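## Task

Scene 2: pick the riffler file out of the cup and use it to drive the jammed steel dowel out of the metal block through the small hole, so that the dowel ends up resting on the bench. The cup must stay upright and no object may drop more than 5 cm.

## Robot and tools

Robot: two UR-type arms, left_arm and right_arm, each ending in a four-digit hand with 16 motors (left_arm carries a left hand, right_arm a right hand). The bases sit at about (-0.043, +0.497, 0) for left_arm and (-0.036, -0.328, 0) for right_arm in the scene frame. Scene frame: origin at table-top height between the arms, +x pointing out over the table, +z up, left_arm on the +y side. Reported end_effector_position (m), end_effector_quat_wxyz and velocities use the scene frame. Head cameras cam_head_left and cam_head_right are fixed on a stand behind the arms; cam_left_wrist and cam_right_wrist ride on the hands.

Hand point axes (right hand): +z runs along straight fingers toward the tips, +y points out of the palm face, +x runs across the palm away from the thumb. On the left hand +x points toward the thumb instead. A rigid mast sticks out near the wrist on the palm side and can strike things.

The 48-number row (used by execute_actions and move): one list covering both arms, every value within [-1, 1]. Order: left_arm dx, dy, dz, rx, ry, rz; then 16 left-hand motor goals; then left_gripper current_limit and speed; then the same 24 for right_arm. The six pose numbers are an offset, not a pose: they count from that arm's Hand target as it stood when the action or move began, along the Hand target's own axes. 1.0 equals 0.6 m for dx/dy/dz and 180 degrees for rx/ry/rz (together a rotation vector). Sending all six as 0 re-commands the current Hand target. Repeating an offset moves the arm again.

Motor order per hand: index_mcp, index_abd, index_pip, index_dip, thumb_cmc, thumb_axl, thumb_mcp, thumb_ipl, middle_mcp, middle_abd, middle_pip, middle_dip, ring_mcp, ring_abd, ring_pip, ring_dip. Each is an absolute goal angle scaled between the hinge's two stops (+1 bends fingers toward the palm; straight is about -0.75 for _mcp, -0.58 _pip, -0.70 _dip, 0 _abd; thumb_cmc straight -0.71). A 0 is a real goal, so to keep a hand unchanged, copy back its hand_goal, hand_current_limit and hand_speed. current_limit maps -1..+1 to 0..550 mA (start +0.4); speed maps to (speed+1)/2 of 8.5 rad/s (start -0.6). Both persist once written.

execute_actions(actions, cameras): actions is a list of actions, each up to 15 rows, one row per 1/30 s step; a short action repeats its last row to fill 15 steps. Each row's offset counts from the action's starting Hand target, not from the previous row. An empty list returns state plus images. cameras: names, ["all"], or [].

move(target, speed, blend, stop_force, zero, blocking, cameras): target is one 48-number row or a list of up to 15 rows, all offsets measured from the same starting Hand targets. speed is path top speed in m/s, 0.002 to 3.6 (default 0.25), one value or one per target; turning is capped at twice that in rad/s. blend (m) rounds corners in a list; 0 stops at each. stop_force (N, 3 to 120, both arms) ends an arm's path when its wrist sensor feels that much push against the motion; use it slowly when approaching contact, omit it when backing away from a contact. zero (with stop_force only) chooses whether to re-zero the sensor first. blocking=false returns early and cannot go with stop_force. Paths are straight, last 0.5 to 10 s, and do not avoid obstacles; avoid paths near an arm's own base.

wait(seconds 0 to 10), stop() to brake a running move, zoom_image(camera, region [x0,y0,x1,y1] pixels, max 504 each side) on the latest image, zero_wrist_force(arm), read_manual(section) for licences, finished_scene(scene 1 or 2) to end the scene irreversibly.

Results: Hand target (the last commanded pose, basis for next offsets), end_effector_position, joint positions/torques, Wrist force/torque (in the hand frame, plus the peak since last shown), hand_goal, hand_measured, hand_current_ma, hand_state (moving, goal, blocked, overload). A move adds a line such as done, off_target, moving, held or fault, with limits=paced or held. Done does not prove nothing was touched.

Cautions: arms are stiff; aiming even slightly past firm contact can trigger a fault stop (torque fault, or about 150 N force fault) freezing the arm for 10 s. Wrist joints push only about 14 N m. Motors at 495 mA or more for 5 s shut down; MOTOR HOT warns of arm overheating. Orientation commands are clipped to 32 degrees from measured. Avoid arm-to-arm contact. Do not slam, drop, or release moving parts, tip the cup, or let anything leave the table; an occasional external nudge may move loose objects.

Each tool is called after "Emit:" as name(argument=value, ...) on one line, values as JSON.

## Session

Emit:
execute_actions(actions=[])

Scene clock: 0.00 s.
left_arm: end_effector_position=(+0.3620, +0.5857, +0.2300) hand_goal=(-0.754, +0.000, -0.576, -0.696, -0.714, -0.678, -0.226, -0.168, -0.754, +0.000, -0.576, -0.696, -0.754, +0.000, -0.576, -0.696) hand_measured=(-0.754, +0.000, -0.576, -0.696, -0.714, -0.678, -0.226, -0.168, -0.754, +0.000, -0.576, -0.696, -0.754, +0.000, -0.576, -0.696) hand_current_ma=(+0, +0, +0, +0, +0, +0, +0, +0, +0, +0, +0, +0, +0, +0, +0, +0) hand_state=(goal, goal, goal, goal, goal, goal, goal, goal, goal, goal, goal, goal, goal, goal, goal, goal) hand_current_limit=0.40 hand_speed=-0.60 end_effector_quat_wxyz=(+0.000, -0.005, +1.000, +0.000) | right_arm: end_effector_position=(+0.3718, -0.4070, +0.2300) hand_goal=(-0.754, +0.000, -0.576, -0.696, -0.714, -0.678, -0.226, -0.168, -0.754, +0.000, -0.576, -0.696, -0.754, +0.000, -0.576, -0.696) hand_measured=(-0.754, +0.000, -0.576, -0.696, -0.714, -0.678, -0.226, -0.168, -0.754, +0.000, -0.576, -0.696, -0.754, +0.000, -0.576, -0.696) hand_current_ma=(+0, +0, +0, +0, +0, +0, +0, +0, +0, +0, +0, +0, +0, +0, +0, +0) hand_state=(goal, goal, goal, goal, goal, goal, goal, goal, goal, goal, goal, goal, goal, goal, goal, goal) hand_current_limit=0.40 hand_speed=-0.60 end_effector_quat_wxyz=(+0.000, +1.000, +0.008, +0.000)
Joint positions: left_arm=[3.458 -1.419 -2.042 -1.252 1.571 -1.255] | right_arm=[-0.316 -1.723 2.042 -1.89 -1.571 1.255]
Joint velocities: within noise
Joint torques (N m): no reading
Wrist force (N): no reading
Wrist torque (N m): no reading
Wrist force, peak (N): no reading
Hand target: left_arm +0.3620, +0.5857, +0.2300; +0.000, -0.005, +1.000, +0.000 | right_arm +0.3718, -0.4070, +0.2300; +0.000, +1.000, +0.008, +0.000

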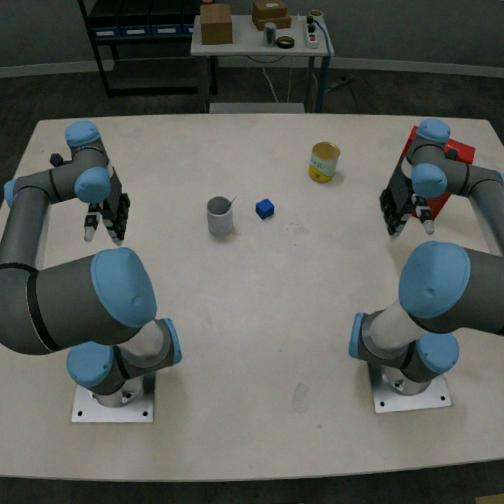

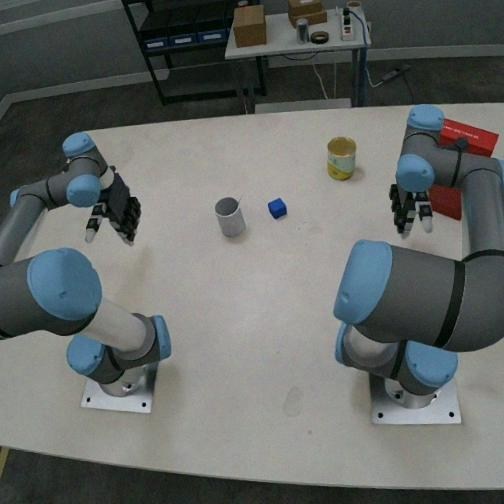

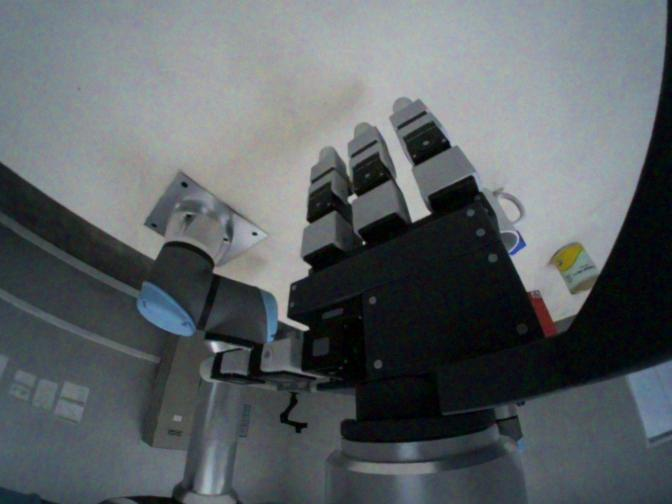

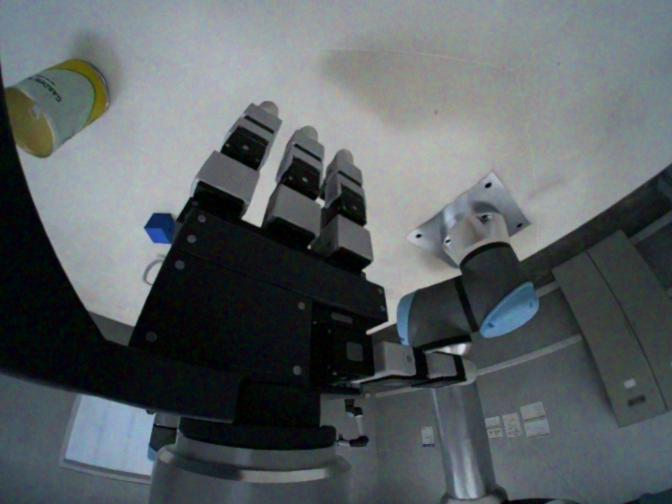

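Emit:
zoom_image(camera="cam_head_left", region=[180, 160, 300, 260])

Emit:
zoom_image(camera="cam_head_right", region=[190, 160, 310, 260])

Emit:
zoom_image(camera="cam_head_left", region=[240, 190, 290, 230])

Emit:
zoom_image(camera="cam_left_wrist", region=[450, 160, 610, 300])

Emit:
zoom_image(camera="cam_right_wrist", region=[110, 190, 230, 310])

Scaled by 4.200 from the camera's 504x504 image, which has a finer 720x720 frame.

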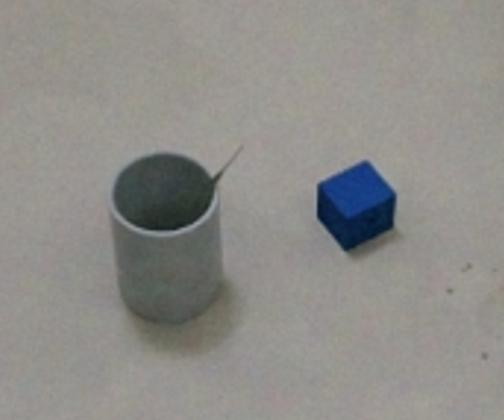

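Scaled by 4.200 from the camera's 504x504 image, which has a finer 720x720 frame.

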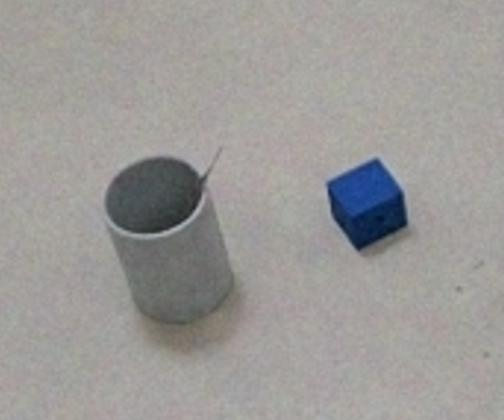

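Scaled by 10.080 from the camera's 504x504 image, which has a finer 720x720 frame.

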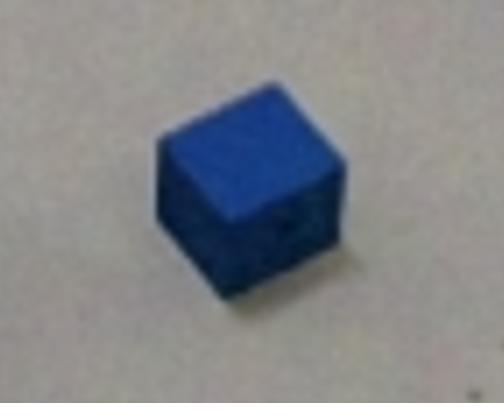

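Scaled by 3.150 from the camera's 672x504 image, which has a finer 960x720 frame.

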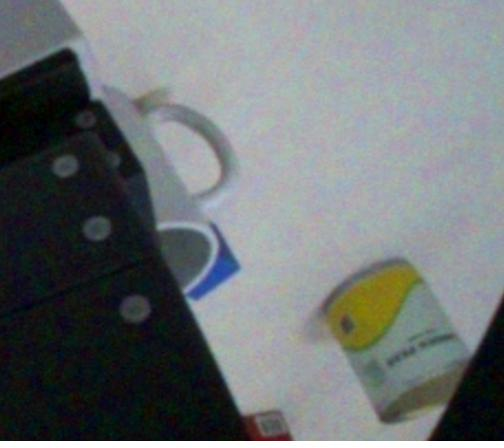

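Scaled by 4.200 from the camera's 672x504 image, which has a finer 960x720 frame.

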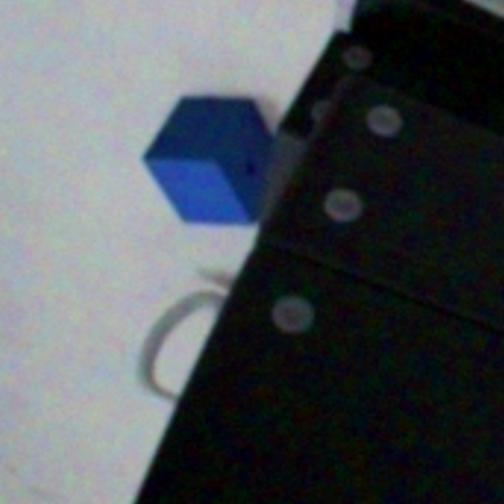

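Emit:
zoom_image(camera="cam_head_right", region=[265, 195, 290, 222])

Emit:
zoom_image(camera="cam_right_wrist", region=[140, 205, 185, 250])

Emit:
zoom_image(camera="cam_head_left", region=[200, 190, 240, 245])

Emit:
zoom_image(camera="cam_head_right", region=[210, 190, 250, 245])

Scaled by 18.667 from the camera's 504x504 image, which has a finer 720x720 frame.

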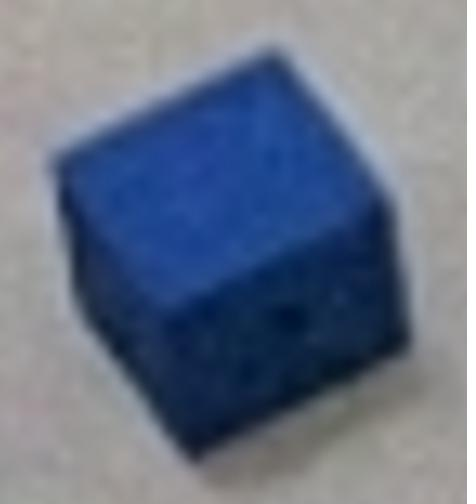

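Scaled by 11.200 from the camera's 672x504 image, which has a finer 960x720 frame.

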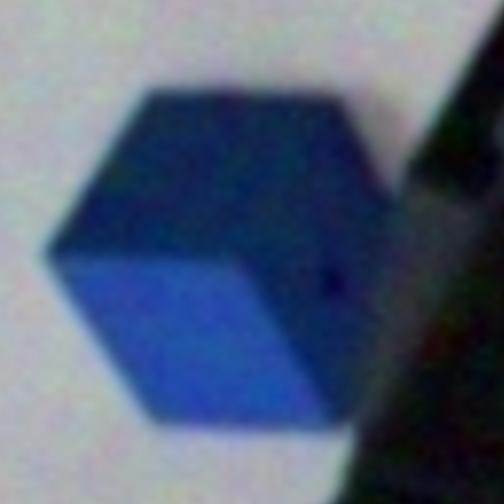

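Scaled by 9.164 from the camera's 504x504 image, which has a finer 720x720 frame.

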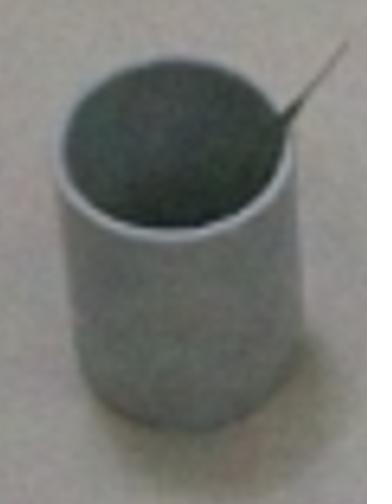

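Scaled by 9.164 from the camera's 504x504 image, which has a finer 720x720 frame.

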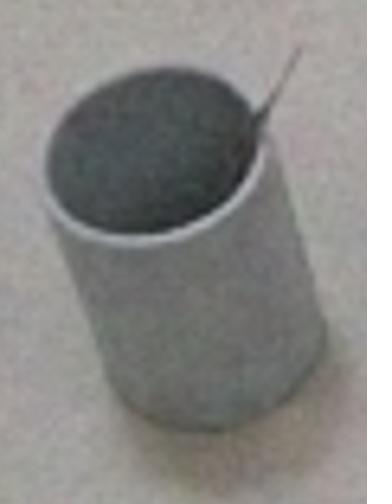

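Emit:
move(target=[[-0.1467,-0.6012,-0.1667,0,0,0,-0.754,0.0,-0.576,-0.696,-0.714,-0.678,-0.226,-0.168,-0.754,0.0,-0.576,-0.696,0.5,0,0.66,-0.116,0.5,-0.8,0,0,0,0,0,0,-0.754,0.0,-0.576,-0.696,-0.714,-0.678,-0.226,-0.168,-0.754,0.0,-0.576,-0.696,0.5,0,0.66,-0.116,0.4,-0.8]], speed=0.2, cameras=["all"])

Emit:
zoom_image(camera="cam_left_wrist", region=[230, 0, 430, 140])

Scene clock: 74.10 s.
left_arm: end_effector_position=(+0.4536, +0.2259, +0.3301) hand_goal=(-0.754, +0.000, -0.576, -0.696, -0.714, -0.678, -0.226, -0.168, -0.754, +0.000, -0.576, -0.696, +0.500, +0.000, +0.660, -0.116) hand_measured=(-0.754, +0.000, -0.576, -0.696, -0.714, -0.678, -0.224, -0.168, -0.754, +0.000, -0.576, -0.696, +0.482, +0.000, +0.658, -0.118) hand_current_ma=(+3, +0, -3, +0, -1, +3, +10, +1, +3, +0, -3, +0, -78, +0, -9, -11) hand_state=(goal, goal, goal, goal, goal, goal, goal, goal, goal, goal, goal, goal, goal, goal, goal, goal) hand_current_limit=0.50 hand_speed=-0.80 end_effector_quat_wxyz=(+0.000, -0.005, +1.000, +0.000) | right_arm: end_effector_position=(+0.3718, -0.4070, +0.2300) hand_goal=(-0.754, +0.000, -0.576, -0.696, -0.714, -0.678, -0.226, -0.168, -0.754, +0.000, -0.576, -0.696, +0.500, +0.000, +0.660, -0.116) hand_measured=(-0.754, +0.000, -0.576, -0.696, -0.714, -0.678, -0.224, -0.168, -0.754, +0.000, -0.576, -0.696, +0.480, +0.000, +0.656, -0.118) hand_current_ma=(+4, +0, -3, +0, -1, +4, +11, +2, +4, +0, -3, +0, -103, +0, -13, -12) hand_state=(goal, goal, goal, goal, goal, goal, goal, goal, goal, goal, goal, goal, blocked, goal, goal, goal) hand_current_limit=0.40 hand_speed=-0.80 end_effector_quat_wxyz=(+0.000, +1.000, +0.008, +0.000)
Joint positions: left_arm=[2.746 -1.868 -1.298 -1.547 1.571 -1.967] | right_arm=[-0.316 -1.723 2.042 -1.89 -1.571 1.255]
Joint torques (N m): left_arm=[-5.57 27 30.12 1.53 0.24 -1.12] | right_arm=[0.73 -16.66 -25.08 -2.39 0.2 -0.26]
Wrist force (N): left_arm=[0.3 0.0 -0.2] | right_arm=[0.0 0.2 -0.1]
Wrist torque (N m): left_arm=[0.09 -0.04 -0.09] | right_arm=[0.09 -0.01 0.01]
Wrist force, peak (N): left_arm=[0.0 -1.9 -0.6] | right_arm=[-0.2 0.5 0.1]
Hand target: left_arm +0.4535, +0.2259, +0.3300; +0.000, -0.005, +1.000, +0.000 | right_arm +0.3718, -0.4070, +0.2300; +0.000, +1.000, +0.008, +0.000
Off the commanded pose: left_arm 0.000 m, 0 deg | right_arm 0.000 m, 0 deg.
move: done
camera_calibration:
cam_left_wrist: T_world_to_cam=[[0.795404, -0.606056, 0.00538674, -0.264906], [-0.380165, -0.491976, 0.78322, -0.0357803], [-0.472025, -0.625024, -0.621721, 0.683344], [0, 0, 0, 1]] pos_world=[0.519661, 0.248955, 0.4543]

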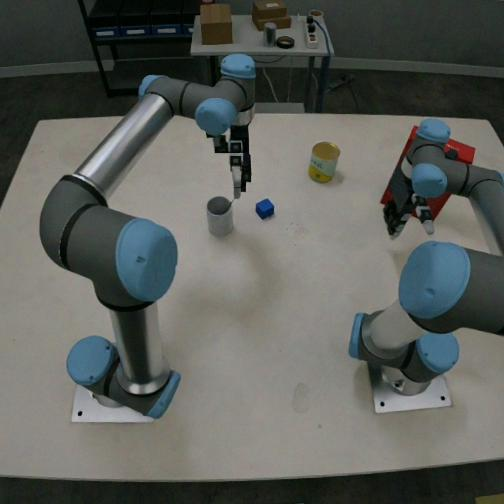

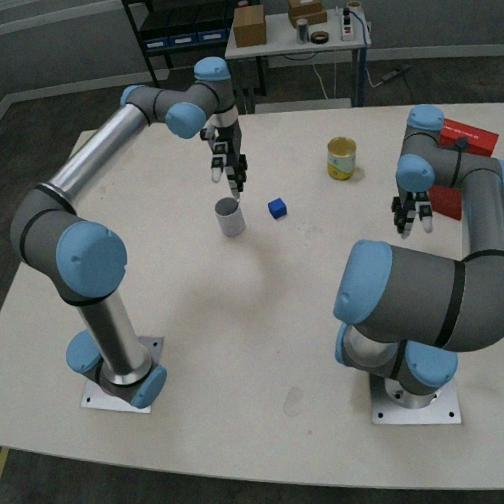

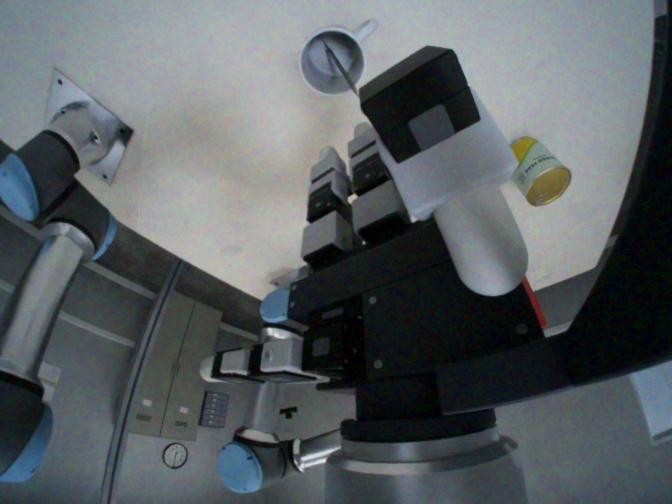

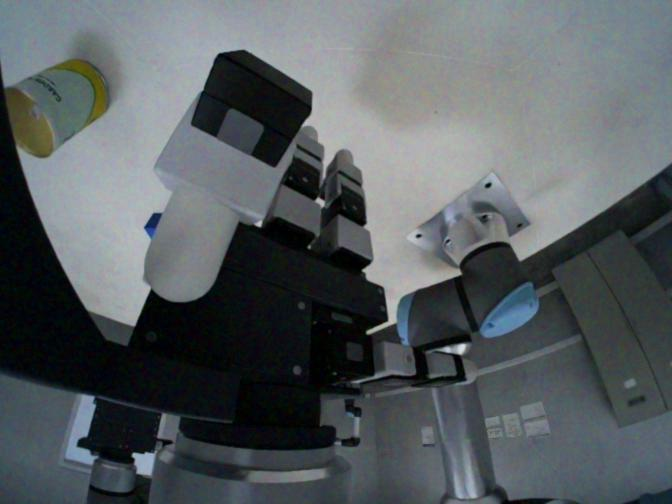

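Scaled by 2.520 from the camera's 672x504 image, which has a finer 960x720 frame.

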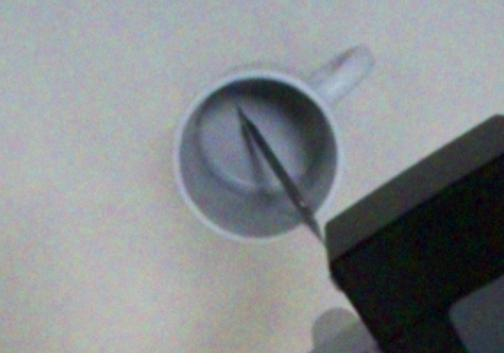

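Emit:
zoom_image(camera="cam_left_wrist", region=[295, 10, 385, 120])

Scaled by 4.582 from the camera's 672x504 image, which has a finer 960x720 frame.

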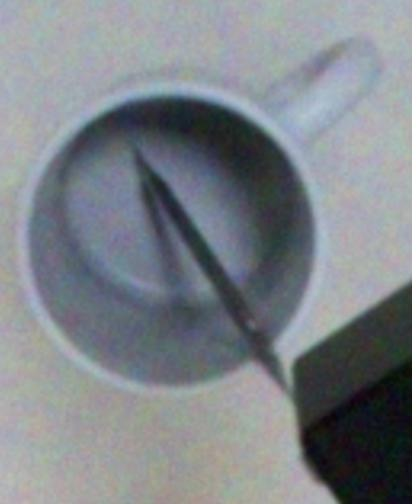

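Emit:
move(target=[[0.0893,-0.2932,0.0833,0.0868,-0.4071,0.3045,0.66,0.12,-0.85,-0.655,0.597,-0.677,0.07,-0.545,0.5,0,0.66,-0.116,0.5,0,0.66,-0.116,0.5,-0.8,0,0,0,0,0,0,-0.754,0.0,-0.576,-0.696,-0.714,-0.678,-0.226,-0.168,0.5,0,0.66,-0.116,0.5,0,0.66,-0.116,0.4,-0.8]], speed=0.2, cameras=["all"])

Scene clock: 462.73 s.
left_arm: end_effector_position=(+0.4017, +0.0495, +0.2800) hand_goal=(+0.660, +0.120, -0.850, -0.656, +0.596, -0.678, +0.070, -0.546, +0.500, +0.000, +0.660, -0.116, +0.500, +0.000, +0.660, -0.116) hand_measured=(+0.650, +0.114, -0.850, -0.658, +0.584, -0.678, +0.072, -0.544, +0.492, +0.000, +0.658, -0.118, +0.494, +0.000, +0.658, -0.118) hand_current_ma=(-41, -18, +3, -11, -53, +3, +6, +14, -32, +0, -7, -9, -28, +0, -7, -11) hand_state=(goal, goal, goal, goal, goal, goal, goal, goal, goal, goal, goal, goal, goal, goal, goal, goal) hand_current_limit=0.50 hand_speed=-0.80 end_effector_quat_wxyz=(+0.572, +0.424, +0.692, -0.119) | right_arm: end_effector_position=(+0.3718, -0.4070, +0.2300) hand_goal=(-0.754, +0.000, -0.576, -0.696, -0.714, -0.678, -0.226, -0.168, +0.500, +0.000, +0.660, -0.116, +0.500, +0.000, +0.660, -0.116) hand_measured=(-0.754, +0.000, -0.576, -0.696, -0.714, -0.678, -0.224, -0.168, +0.480, +0.000, +0.656, -0.118, +0.480, +0.000, +0.656, -0.118) hand_current_ma=(+4, +0, -3, +0, -1, +4, +11, +2, -100, +0, -15, -10, -103, +0, -13, -12) hand_state=(goal, goal, goal, goal, goal, goal, goal, goal, blocked, goal, goal, goal, blocked, goal, goal, goal) hand_current_limit=0.40 hand_speed=-0.80 end_effector_quat_wxyz=(+0.000, +1.000, +0.008, +0.000)
Joint positions: left_arm=[2.438 -1.897 -2.172 0.605 1.512 -1.206] | right_arm=[-0.316 -1.723 2.042 -1.89 -1.571 1.255]
Joint torques (N m): left_arm=[7.85 30.05 22.24 3.74 -0.4 0.68] | right_arm=[0.64 -16.55 -25.07 -2.5 -0.08 -0.01]
Wrist force (N): left_arm=[1.0 0.1 -1.2] | right_arm=[-0.1 0.1 0.0]
Wrist torque (N m): left_arm=[0.29 -0.04 -0.07] | right_arm=[0.13 0.00 0.00]
Wrist force, peak (N): left_arm=[1.0 0.3 -1.7] | right_arm=[-0.5 0.3 0.2]
Hand target: left_arm +0.4017, +0.0494, +0.2800; +0.572, +0.424, +0.692, -0.119 | right_arm +0.3718, -0.4070, +0.2300; +0.000, +1.000, +0.008, +0.000
Off the commanded pose: left_arm 0.000 m, 0 deg | right_arm 0.000 m, 0 deg.
move: done
camera_calibration:
cam_left_wrist: T_world_to_cam=[[-0.459395, -0.72765, 0.509393, 0.0386189], [-0.88815, 0.384121, -0.252272, 0.347532], [-0.0121027, -0.56831, -0.822726, 0.38611], [0, 0, 0, 1]] pos_world=[0.331075, 0.114037, 0.385663]

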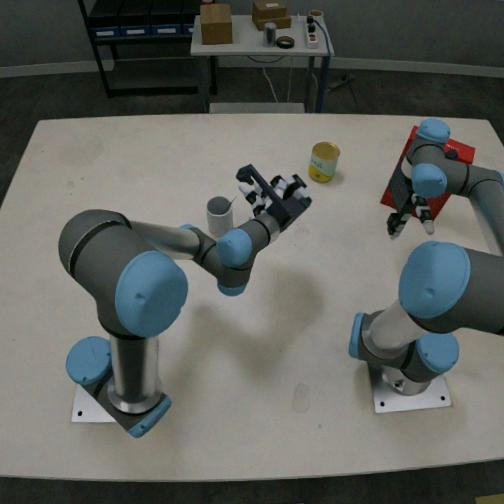

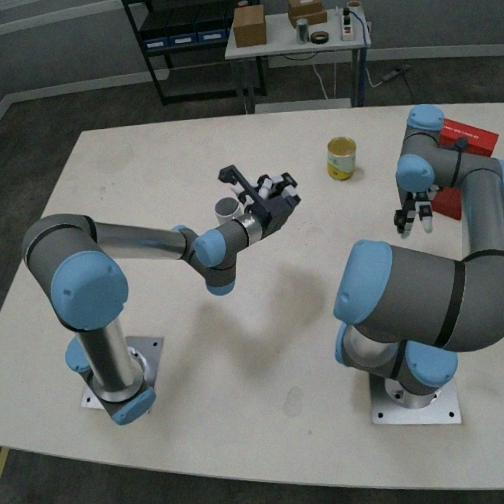

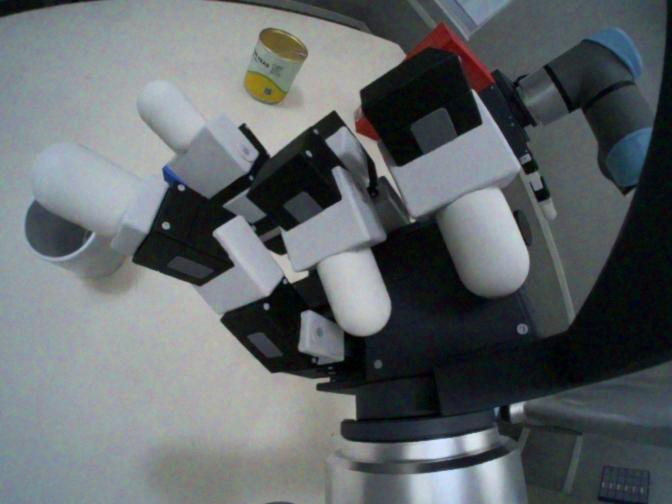

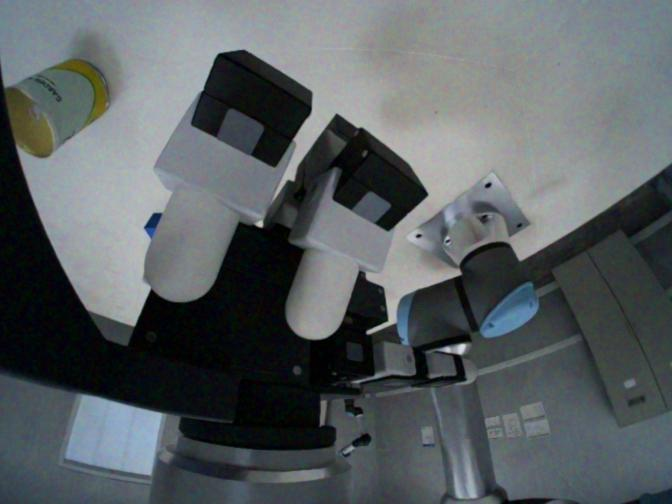

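Emit:
move(target=[[0.2598,-0.0623,0.1282,0,0,0,0.66,0.12,-0.85,-0.655,0.597,-0.677,0.07,-0.545,0.5,0,0.66,-0.116,0.5,0,0.66,-0.116,0.5,-0.8,0,0,0,0,0,0,-0.754,0.0,-0.576,-0.696,-0.714,-0.678,-0.226,-0.168,0.5,0,0.66,-0.116,0.5,0,0.66,-0.116,0.4,-0.8]], speed=0.12, cameras=["cam_head_left","cam_head_right","cam_left_wrist"])

Emit:
zoom_image(camera="cam_head_left", region=[190, 160, 310, 260])

Emit:
zoom_image(camera="cam_head_right", region=[200, 160, 320, 260])

Scene clock: 475.37 s.
left_arm: end_effector_position=(+0.4302, +0.0468, +0.1046) hand_goal=(+0.660, +0.120, -0.850, -0.656, +0.596, -0.678, +0.070, -0.546, +0.500, +0.000, +0.660, -0.116, +0.500, +0.000, +0.660, -0.116) hand_measured=(+0.652, +0.114, -0.850, -0.658, +0.584, -0.678, +0.072, -0.544, +0.494, +0.000, +0.658, -0.118, +0.494, +0.000, +0.658, -0.118) hand_current_ma=(-37, -18, +3, -11, -53, +3, +6, +14, -29, +0, -7, -9, -26, +0, -7, -11) hand_state=(goal, goal, goal, goal, goal, goal, goal, goal, goal, goal, goal, goal, goal, goal, goal, goal) hand_current_limit=0.50 hand_speed=-0.80 end_effector_quat_wxyz=(+0.572, +0.424, +0.692, -0.119) | right_arm: end_effector_position=(+0.3718, -0.4070, +0.2300) hand_goal=(-0.754, +0.000, -0.576, -0.696, -0.714, -0.678, -0.226, -0.168, +0.500, +0.000, +0.660, -0.116, +0.500, +0.000, +0.660, -0.116) hand_measured=(-0.754, +0.000, -0.576, -0.696, -0.714, -0.678, -0.224, -0.168, +0.480, +0.000, +0.656, -0.118, +0.480, +0.000, +0.656, -0.118) hand_current_ma=(+4, +0, -3, +0, -1, +4, +11, +2, -100, +0, -15, -10, -103, +0, -13, -12) hand_state=(goal, goal, goal, goal, goal, goal, goal, goal, blocked, goal, goal, goal, blocked, goal, goal, goal) hand_current_limit=0.40 hand_speed=-0.80 end_effector_quat_wxyz=(+0.000, +1.000, +0.008, +0.000)
Joint positions: left_arm=[2.476 -2.371 -2.122 1.028 1.476 -1.194] | right_arm=[-0.316 -1.723 2.042 -1.89 -1.571 1.255]
Joint torques (N m): left_arm=[-7.47 27.7 3.92 3.63 1.4 0.14] | right_arm=[-0.24 -17.26 -24.48 -2.48 -0.13 -0.2]
Wrist force (N): left_arm=[1.0 0.4 -1.5] | right_arm=[-0.1 -0.1 0.1]
Wrist torque (N m): left_arm=[0.35 -0.06 -0.18] | right_arm=[0.09 0.01 -0.01]
Wrist force, peak (N): left_arm=[2.1 -0.2 -0.8] | right_arm=[-0.4 -0.2 -0.2]
Hand target: left_arm +0.4302, +0.0468, +0.1046; +0.572, +0.424, +0.692, -0.119 | right_arm +0.3718, -0.4070, +0.2300; +0.000, +1.000, +0.008, +0.000
Off the commanded pose: left_arm 0.000 m, 0 deg | right_arm 0.000 m, 0 deg.
move: done
camera_calibration:
cam_left_wrist: T_world_to_cam=[[-0.459545, -0.727612, 0.509312, 0.13911], [-0.888073, 0.384192, -0.252432, 0.329656], [-0.0120009, -0.568311, -0.822727, 0.24066], [0, 0, 0, 1]] pos_world=[0.359574, 0.111337, 0.210363]
Images, in order (width x height): cam_head_left 504x504, cam_head_right 504x504, cam_left_wrist 672x504.

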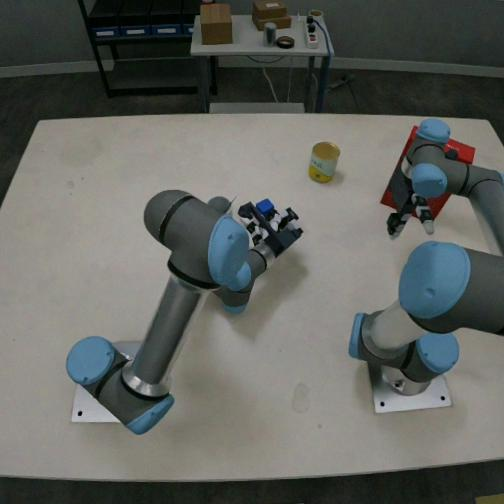

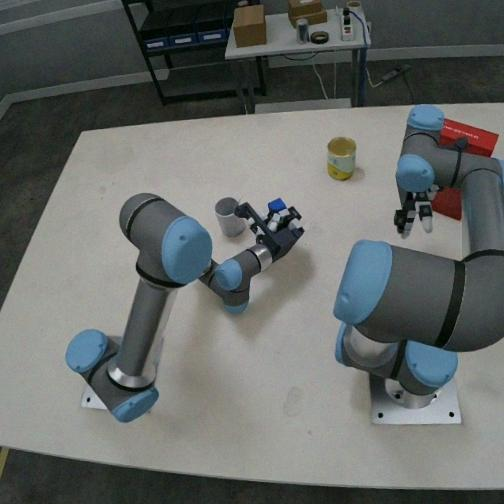

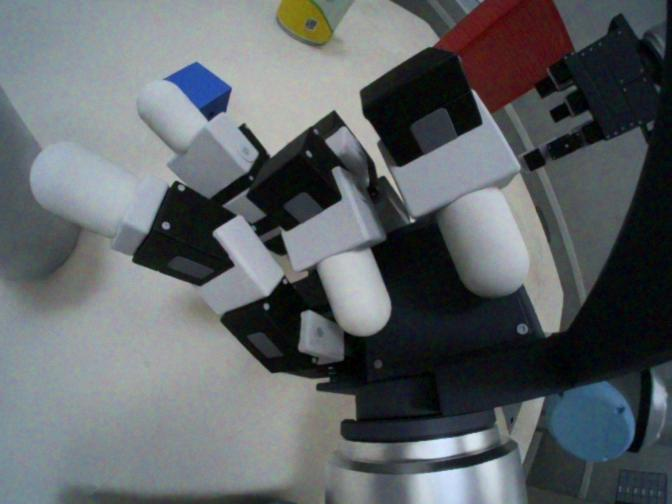

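Scaled by 4.200 from the camera's 504x504 image, which has a finer 720x720 frame.

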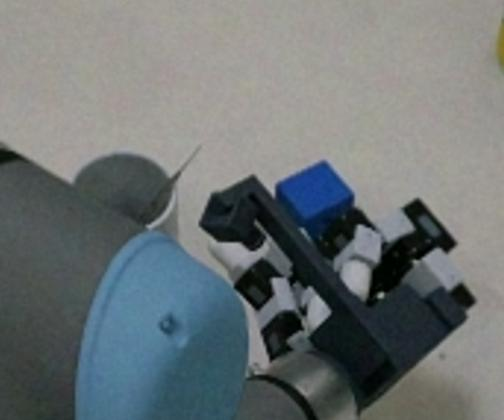

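Scaled by 4.200 from the camera's 504x504 image, which has a finer 720x720 frame.

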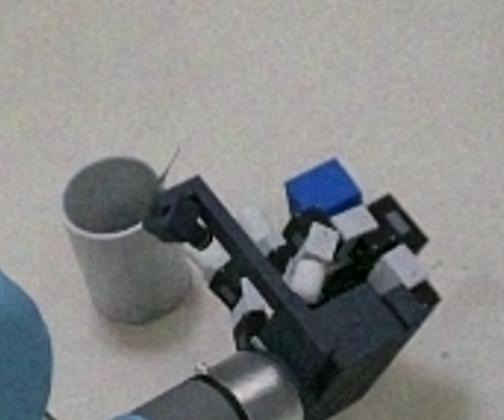

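Emit:
move(target=[[0,0.09,0,0,0,0,0.66,0.12,-0.85,-0.655,0.597,-0.677,0.07,-0.545,0.5,0,0.66,-0.116,0.5,0,0.66,-0.116,0.5,-0.8,0,0,0,0,0,0,-0.754,0.0,-0.576,-0.696,-0.714,-0.678,-0.226,-0.168,0.5,0,0.66,-0.116,0.5,0,0.66,-0.116,0.4,-0.8]], speed=0.06, stop_force=4, cameras=["cam_head_left","cam_head_right","cam_left_wrist"])

Emit:
zoom_image(camera="cam_head_left", region=[190, 160, 310, 260])

Emit:
zoom_image(camera="cam_head_right", region=[200, 160, 320, 260])

Emit:
zoom_image(camera="cam_left_wrist", region=[0, 40, 240, 240])

Scene clock: 486.63 s.
left_arm: end_effector_position=(+0.4692, +0.0798, +0.1219) hand_goal=(+0.660, +0.120, -0.850, -0.656, +0.596, -0.678, +0.070, -0.546, +0.500, +0.000, +0.660, -0.116, +0.500, +0.000, +0.660, -0.116) hand_measured=(+0.652, +0.114, -0.850, -0.658, +0.584, -0.678, +0.072, -0.544, +0.494, +0.000, +0.658, -0.118, +0.494, +0.000, +0.658, -0.118) hand_current_ma=(-37, -18, +3, -11, -53, +3, +6, +14, -29, +0, -7, -9, -26, +0, -6, -11) hand_state=(goal, goal, goal, goal, goal, goal, goal, goal, goal, goal, goal, goal, goal, goal, goal, goal) hand_current_limit=0.50 hand_speed=-0.80 end_effector_quat_wxyz=(+0.572, +0.424, +0.692, -0.119) | right_arm: end_effector_position=(+0.3718, -0.4070, +0.2300) hand_goal=(-0.754, +0.000, -0.576, -0.696, -0.714, -0.678, -0.226, -0.168, +0.500, +0.000, +0.660, -0.116, +0.500, +0.000, +0.660, -0.116) hand_measured=(-0.754, +0.000, -0.576, -0.696, -0.714, -0.678, -0.224, -0.168, +0.480, +0.000, +0.656, -0.118, +0.480, +0.000, +0.656, -0.118) hand_current_ma=(+4, +0, -3, +0, -1, +4, +11, +2, -100, +0, -15, -10, -103, +0, -13, -12) hand_state=(goal, goal, goal, goal, goal, goal, goal, goal, blocked, goal, goal, goal, blocked, goal, goal, goal) hand_current_limit=0.40 hand_speed=-0.80 end_effector_quat_wxyz=(+0.000, +1.000, +0.008, +0.000)
Joint positions: left_arm=[2.593 -2.322 -2.138 0.99 1.365 -1.156] | right_arm=[-0.316 -1.723 2.042 -1.89 -1.571 1.255]
Joint torques (N m): left_arm=[3.55 25.03 13.9 3.76 -1.14 -1.9] | right_arm=[0.54 -17.54 -23.93 -2.68 -0.05 -0.22]
Wrist force (N): left_arm=[0.9 0.3 -1.4] | right_arm=[-0.3 0.1 0.0]
Wrist torque (N m): left_arm=[0.34 -0.01 -0.18] | right_arm=[0.12 0.04 -0.02]
Wrist force, peak (N): left_arm=[1.1 0.3 -1.6] | right_arm=[-0.3 0.4 -0.1]
Hand target: left_arm +0.4692, +0.0798, +0.1219; +0.572, +0.424, +0.692, -0.119 | right_arm +0.3718, -0.4070, +0.2300; +0.000, +1.000, +0.008, +0.000
Off the commanded pose: left_arm 0.000 m, 0 deg | right_arm 0.000 m, 0 deg.
move: done
camera_calibration:
cam_left_wrist: T_world_to_cam=[[-0.459545, -0.727612, 0.509312, 0.172283], [-0.888073, 0.384192, -0.252432, 0.355954], [-0.0120009, -0.568311, -0.822727, 0.274033], [0, 0, 0, 1]] pos_world=[0.398574, 0.144337, 0.227563]
Images, in order (width x height): cam_head_left 504x504, cam_head_right 504x504, cam_left_wrist 672x504.

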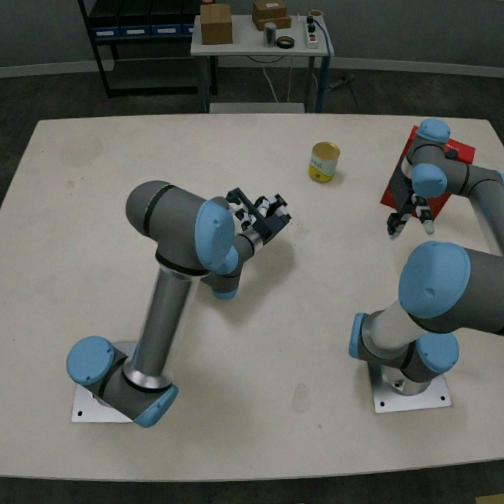

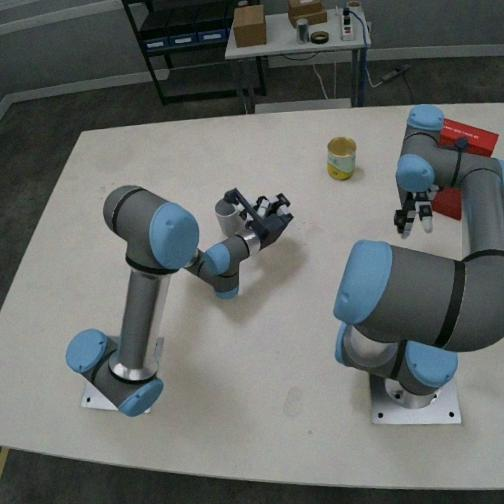

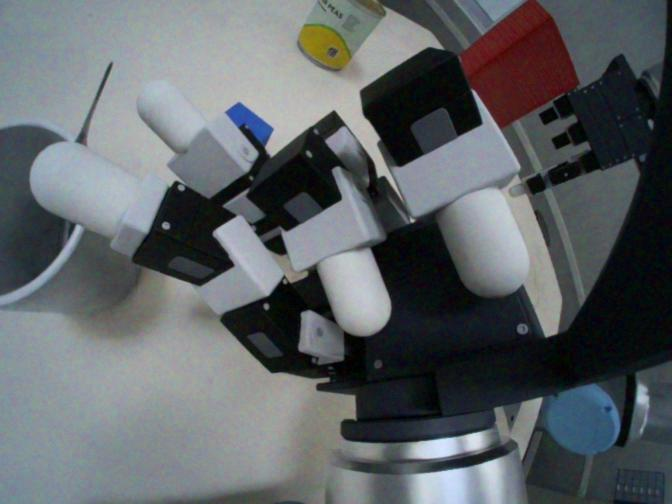

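Scaled by 4.200 from the camera's 504x504 image, which has a finer 720x720 frame.

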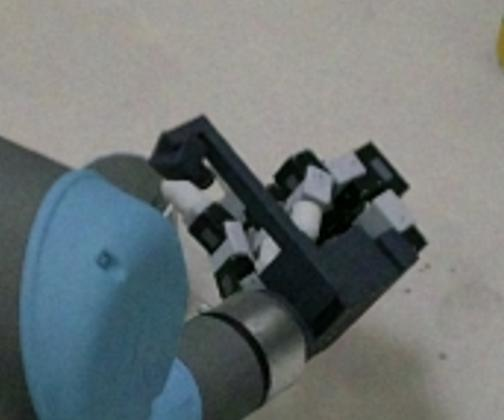

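Scaled by 4.200 from the camera's 504x504 image, which has a finer 720x720 frame.

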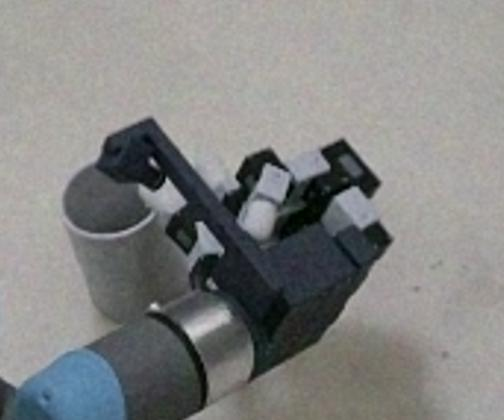

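Scaled by 2.100 from the camera's 672x504 image, which has a finer 960x720 frame.

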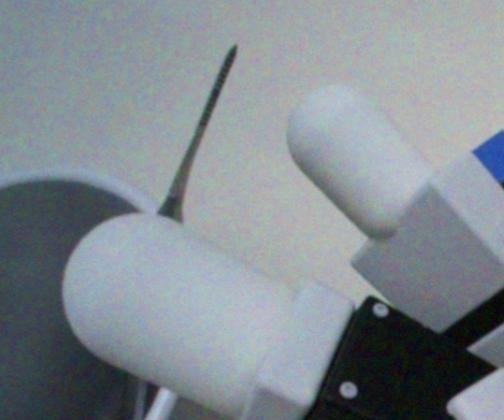

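Emit:
move(target=[[0,0.0393,0,0,0,0,0.66,0.12,-0.85,-0.655,0.597,-0.677,0.07,-0.545,0.5,0,0.66,-0.116,0.5,0,0.66,-0.116,0.5,-0.8,0,0,0,0,0,0,-0.754,0.0,-0.576,-0.696,-0.714,-0.678,-0.226,-0.168,0.5,0,0.66,-0.116,0.5,0,0.66,-0.116,0.4,-0.8]], speed=0.04, stop_force=4, cameras=["cam_head_left","cam_left_wrist"])

Emit:
zoom_image(camera="cam_left_wrist", region=[0, 40, 240, 240])

Scene clock: 504.17 s.
left_arm: end_effector_position=(+0.4863, +0.0942, +0.1294) hand_goal=(+0.660, +0.120, -0.850, -0.656, +0.596, -0.678, +0.070, -0.546, +0.500, +0.000, +0.660, -0.116, +0.500, +0.000, +0.660, -0.116) hand_measured=(+0.652, +0.114, -0.850, -0.658, +0.584, -0.678, +0.072, -0.544, +0.494, +0.000, +0.658, -0.118, +0.494, +0.000, +0.658, -0.118) hand_current_ma=(-37, -18, +3, -11, -53, +3, +6, +14, -29, +0, -7, -9, -26, +0, -6, -11) hand_state=(goal, goal, goal, goal, goal, goal, goal, goal, goal, goal, goal, goal, goal, goal, goal, goal) hand_current_limit=0.50 hand_speed=-0.80 end_effector_quat_wxyz=(+0.572, +0.424, +0.692, -0.119) | right_arm: end_effector_position=(+0.3718, -0.4070, +0.2300) hand_goal=(-0.754, +0.000, -0.576, -0.696, -0.714, -0.678, -0.226, -0.168, +0.500, +0.000, +0.660, -0.116, +0.500, +0.000, +0.660, -0.116) hand_measured=(-0.754, +0.000, -0.576, -0.696, -0.714, -0.678, -0.224, -0.168, +0.480, +0.000, +0.656, -0.118, +0.480, +0.000, +0.656, -0.118) hand_current_ma=(+4, +0, -3, +0, -1, +4, +11, +2, -100, +0, -15, -10, -103, +0, -13, -12) hand_state=(goal, goal, goal, goal, goal, goal, goal, goal, blocked, goal, goal, goal, blocked, goal, goal, goal) hand_current_limit=0.40 hand_speed=-0.80 end_effector_quat_wxyz=(+0.000, +1.000, +0.008, +0.000)
Joint positions: left_arm=[2.643 -2.302 -2.14 0.968 1.318 -1.139] | right_arm=[-0.316 -1.723 2.042 -1.89 -1.571 1.255]
Joint torques (N m): left_arm=[-7.28 26.7 10.87 3.68 0.49 -1.88] | right_arm=[-0.03 -18.45 -23.95 -2.65 0.08 -0.01]
Wrist force (N): left_arm=[0.8 0.1 -1.5] | right_arm=[-0.3 0.0 0.0]
Wrist torque (N m): left_arm=[0.34 -0.01 -0.20] | right_arm=[0.12 0.03 -0.02]
Wrist force, peak (N): left_arm=[0.7 0.7 -1.7] | right_arm=[-0.3 -0.3 -0.2]
Hand target: left_arm +0.4863, +0.0942, +0.1295; +0.572, +0.424, +0.692, -0.119 | right_arm +0.3718, -0.4070, +0.2300; +0.000, +1.000, +0.008, +0.000
Off the commanded pose: left_arm 0.000 m, 0 deg | right_arm 0.000 m, 0 deg.
move: done
camera_calibration:
cam_left_wrist: T_world_to_cam=[[-0.459506, -0.727629, 0.509323, 0.186686], [-0.888094, 0.38416, -0.252409, 0.367446], [-0.0120014, -0.568311, -0.822727, 0.288674], [0, 0, 0, 1]] pos_world=[0.415574, 0.158737, 0.235163]
Images, in order (width x height): cam_head_left 504x504, cam_left_wrist 672x504.

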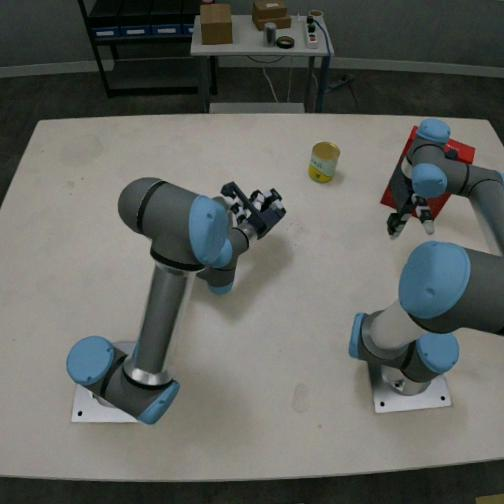

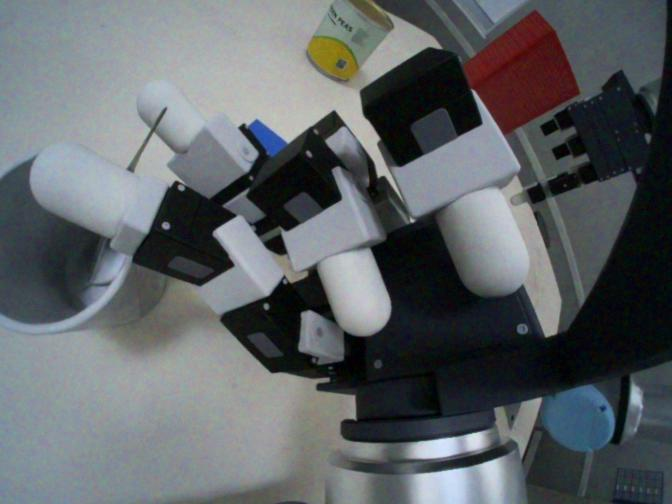

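Scaled by 2.100 from the camera's 672x504 image, which has a finer 960x720 frame.

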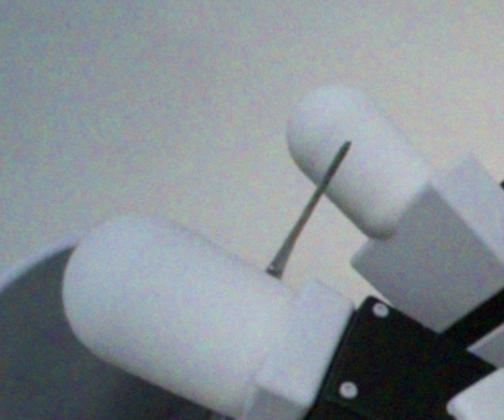

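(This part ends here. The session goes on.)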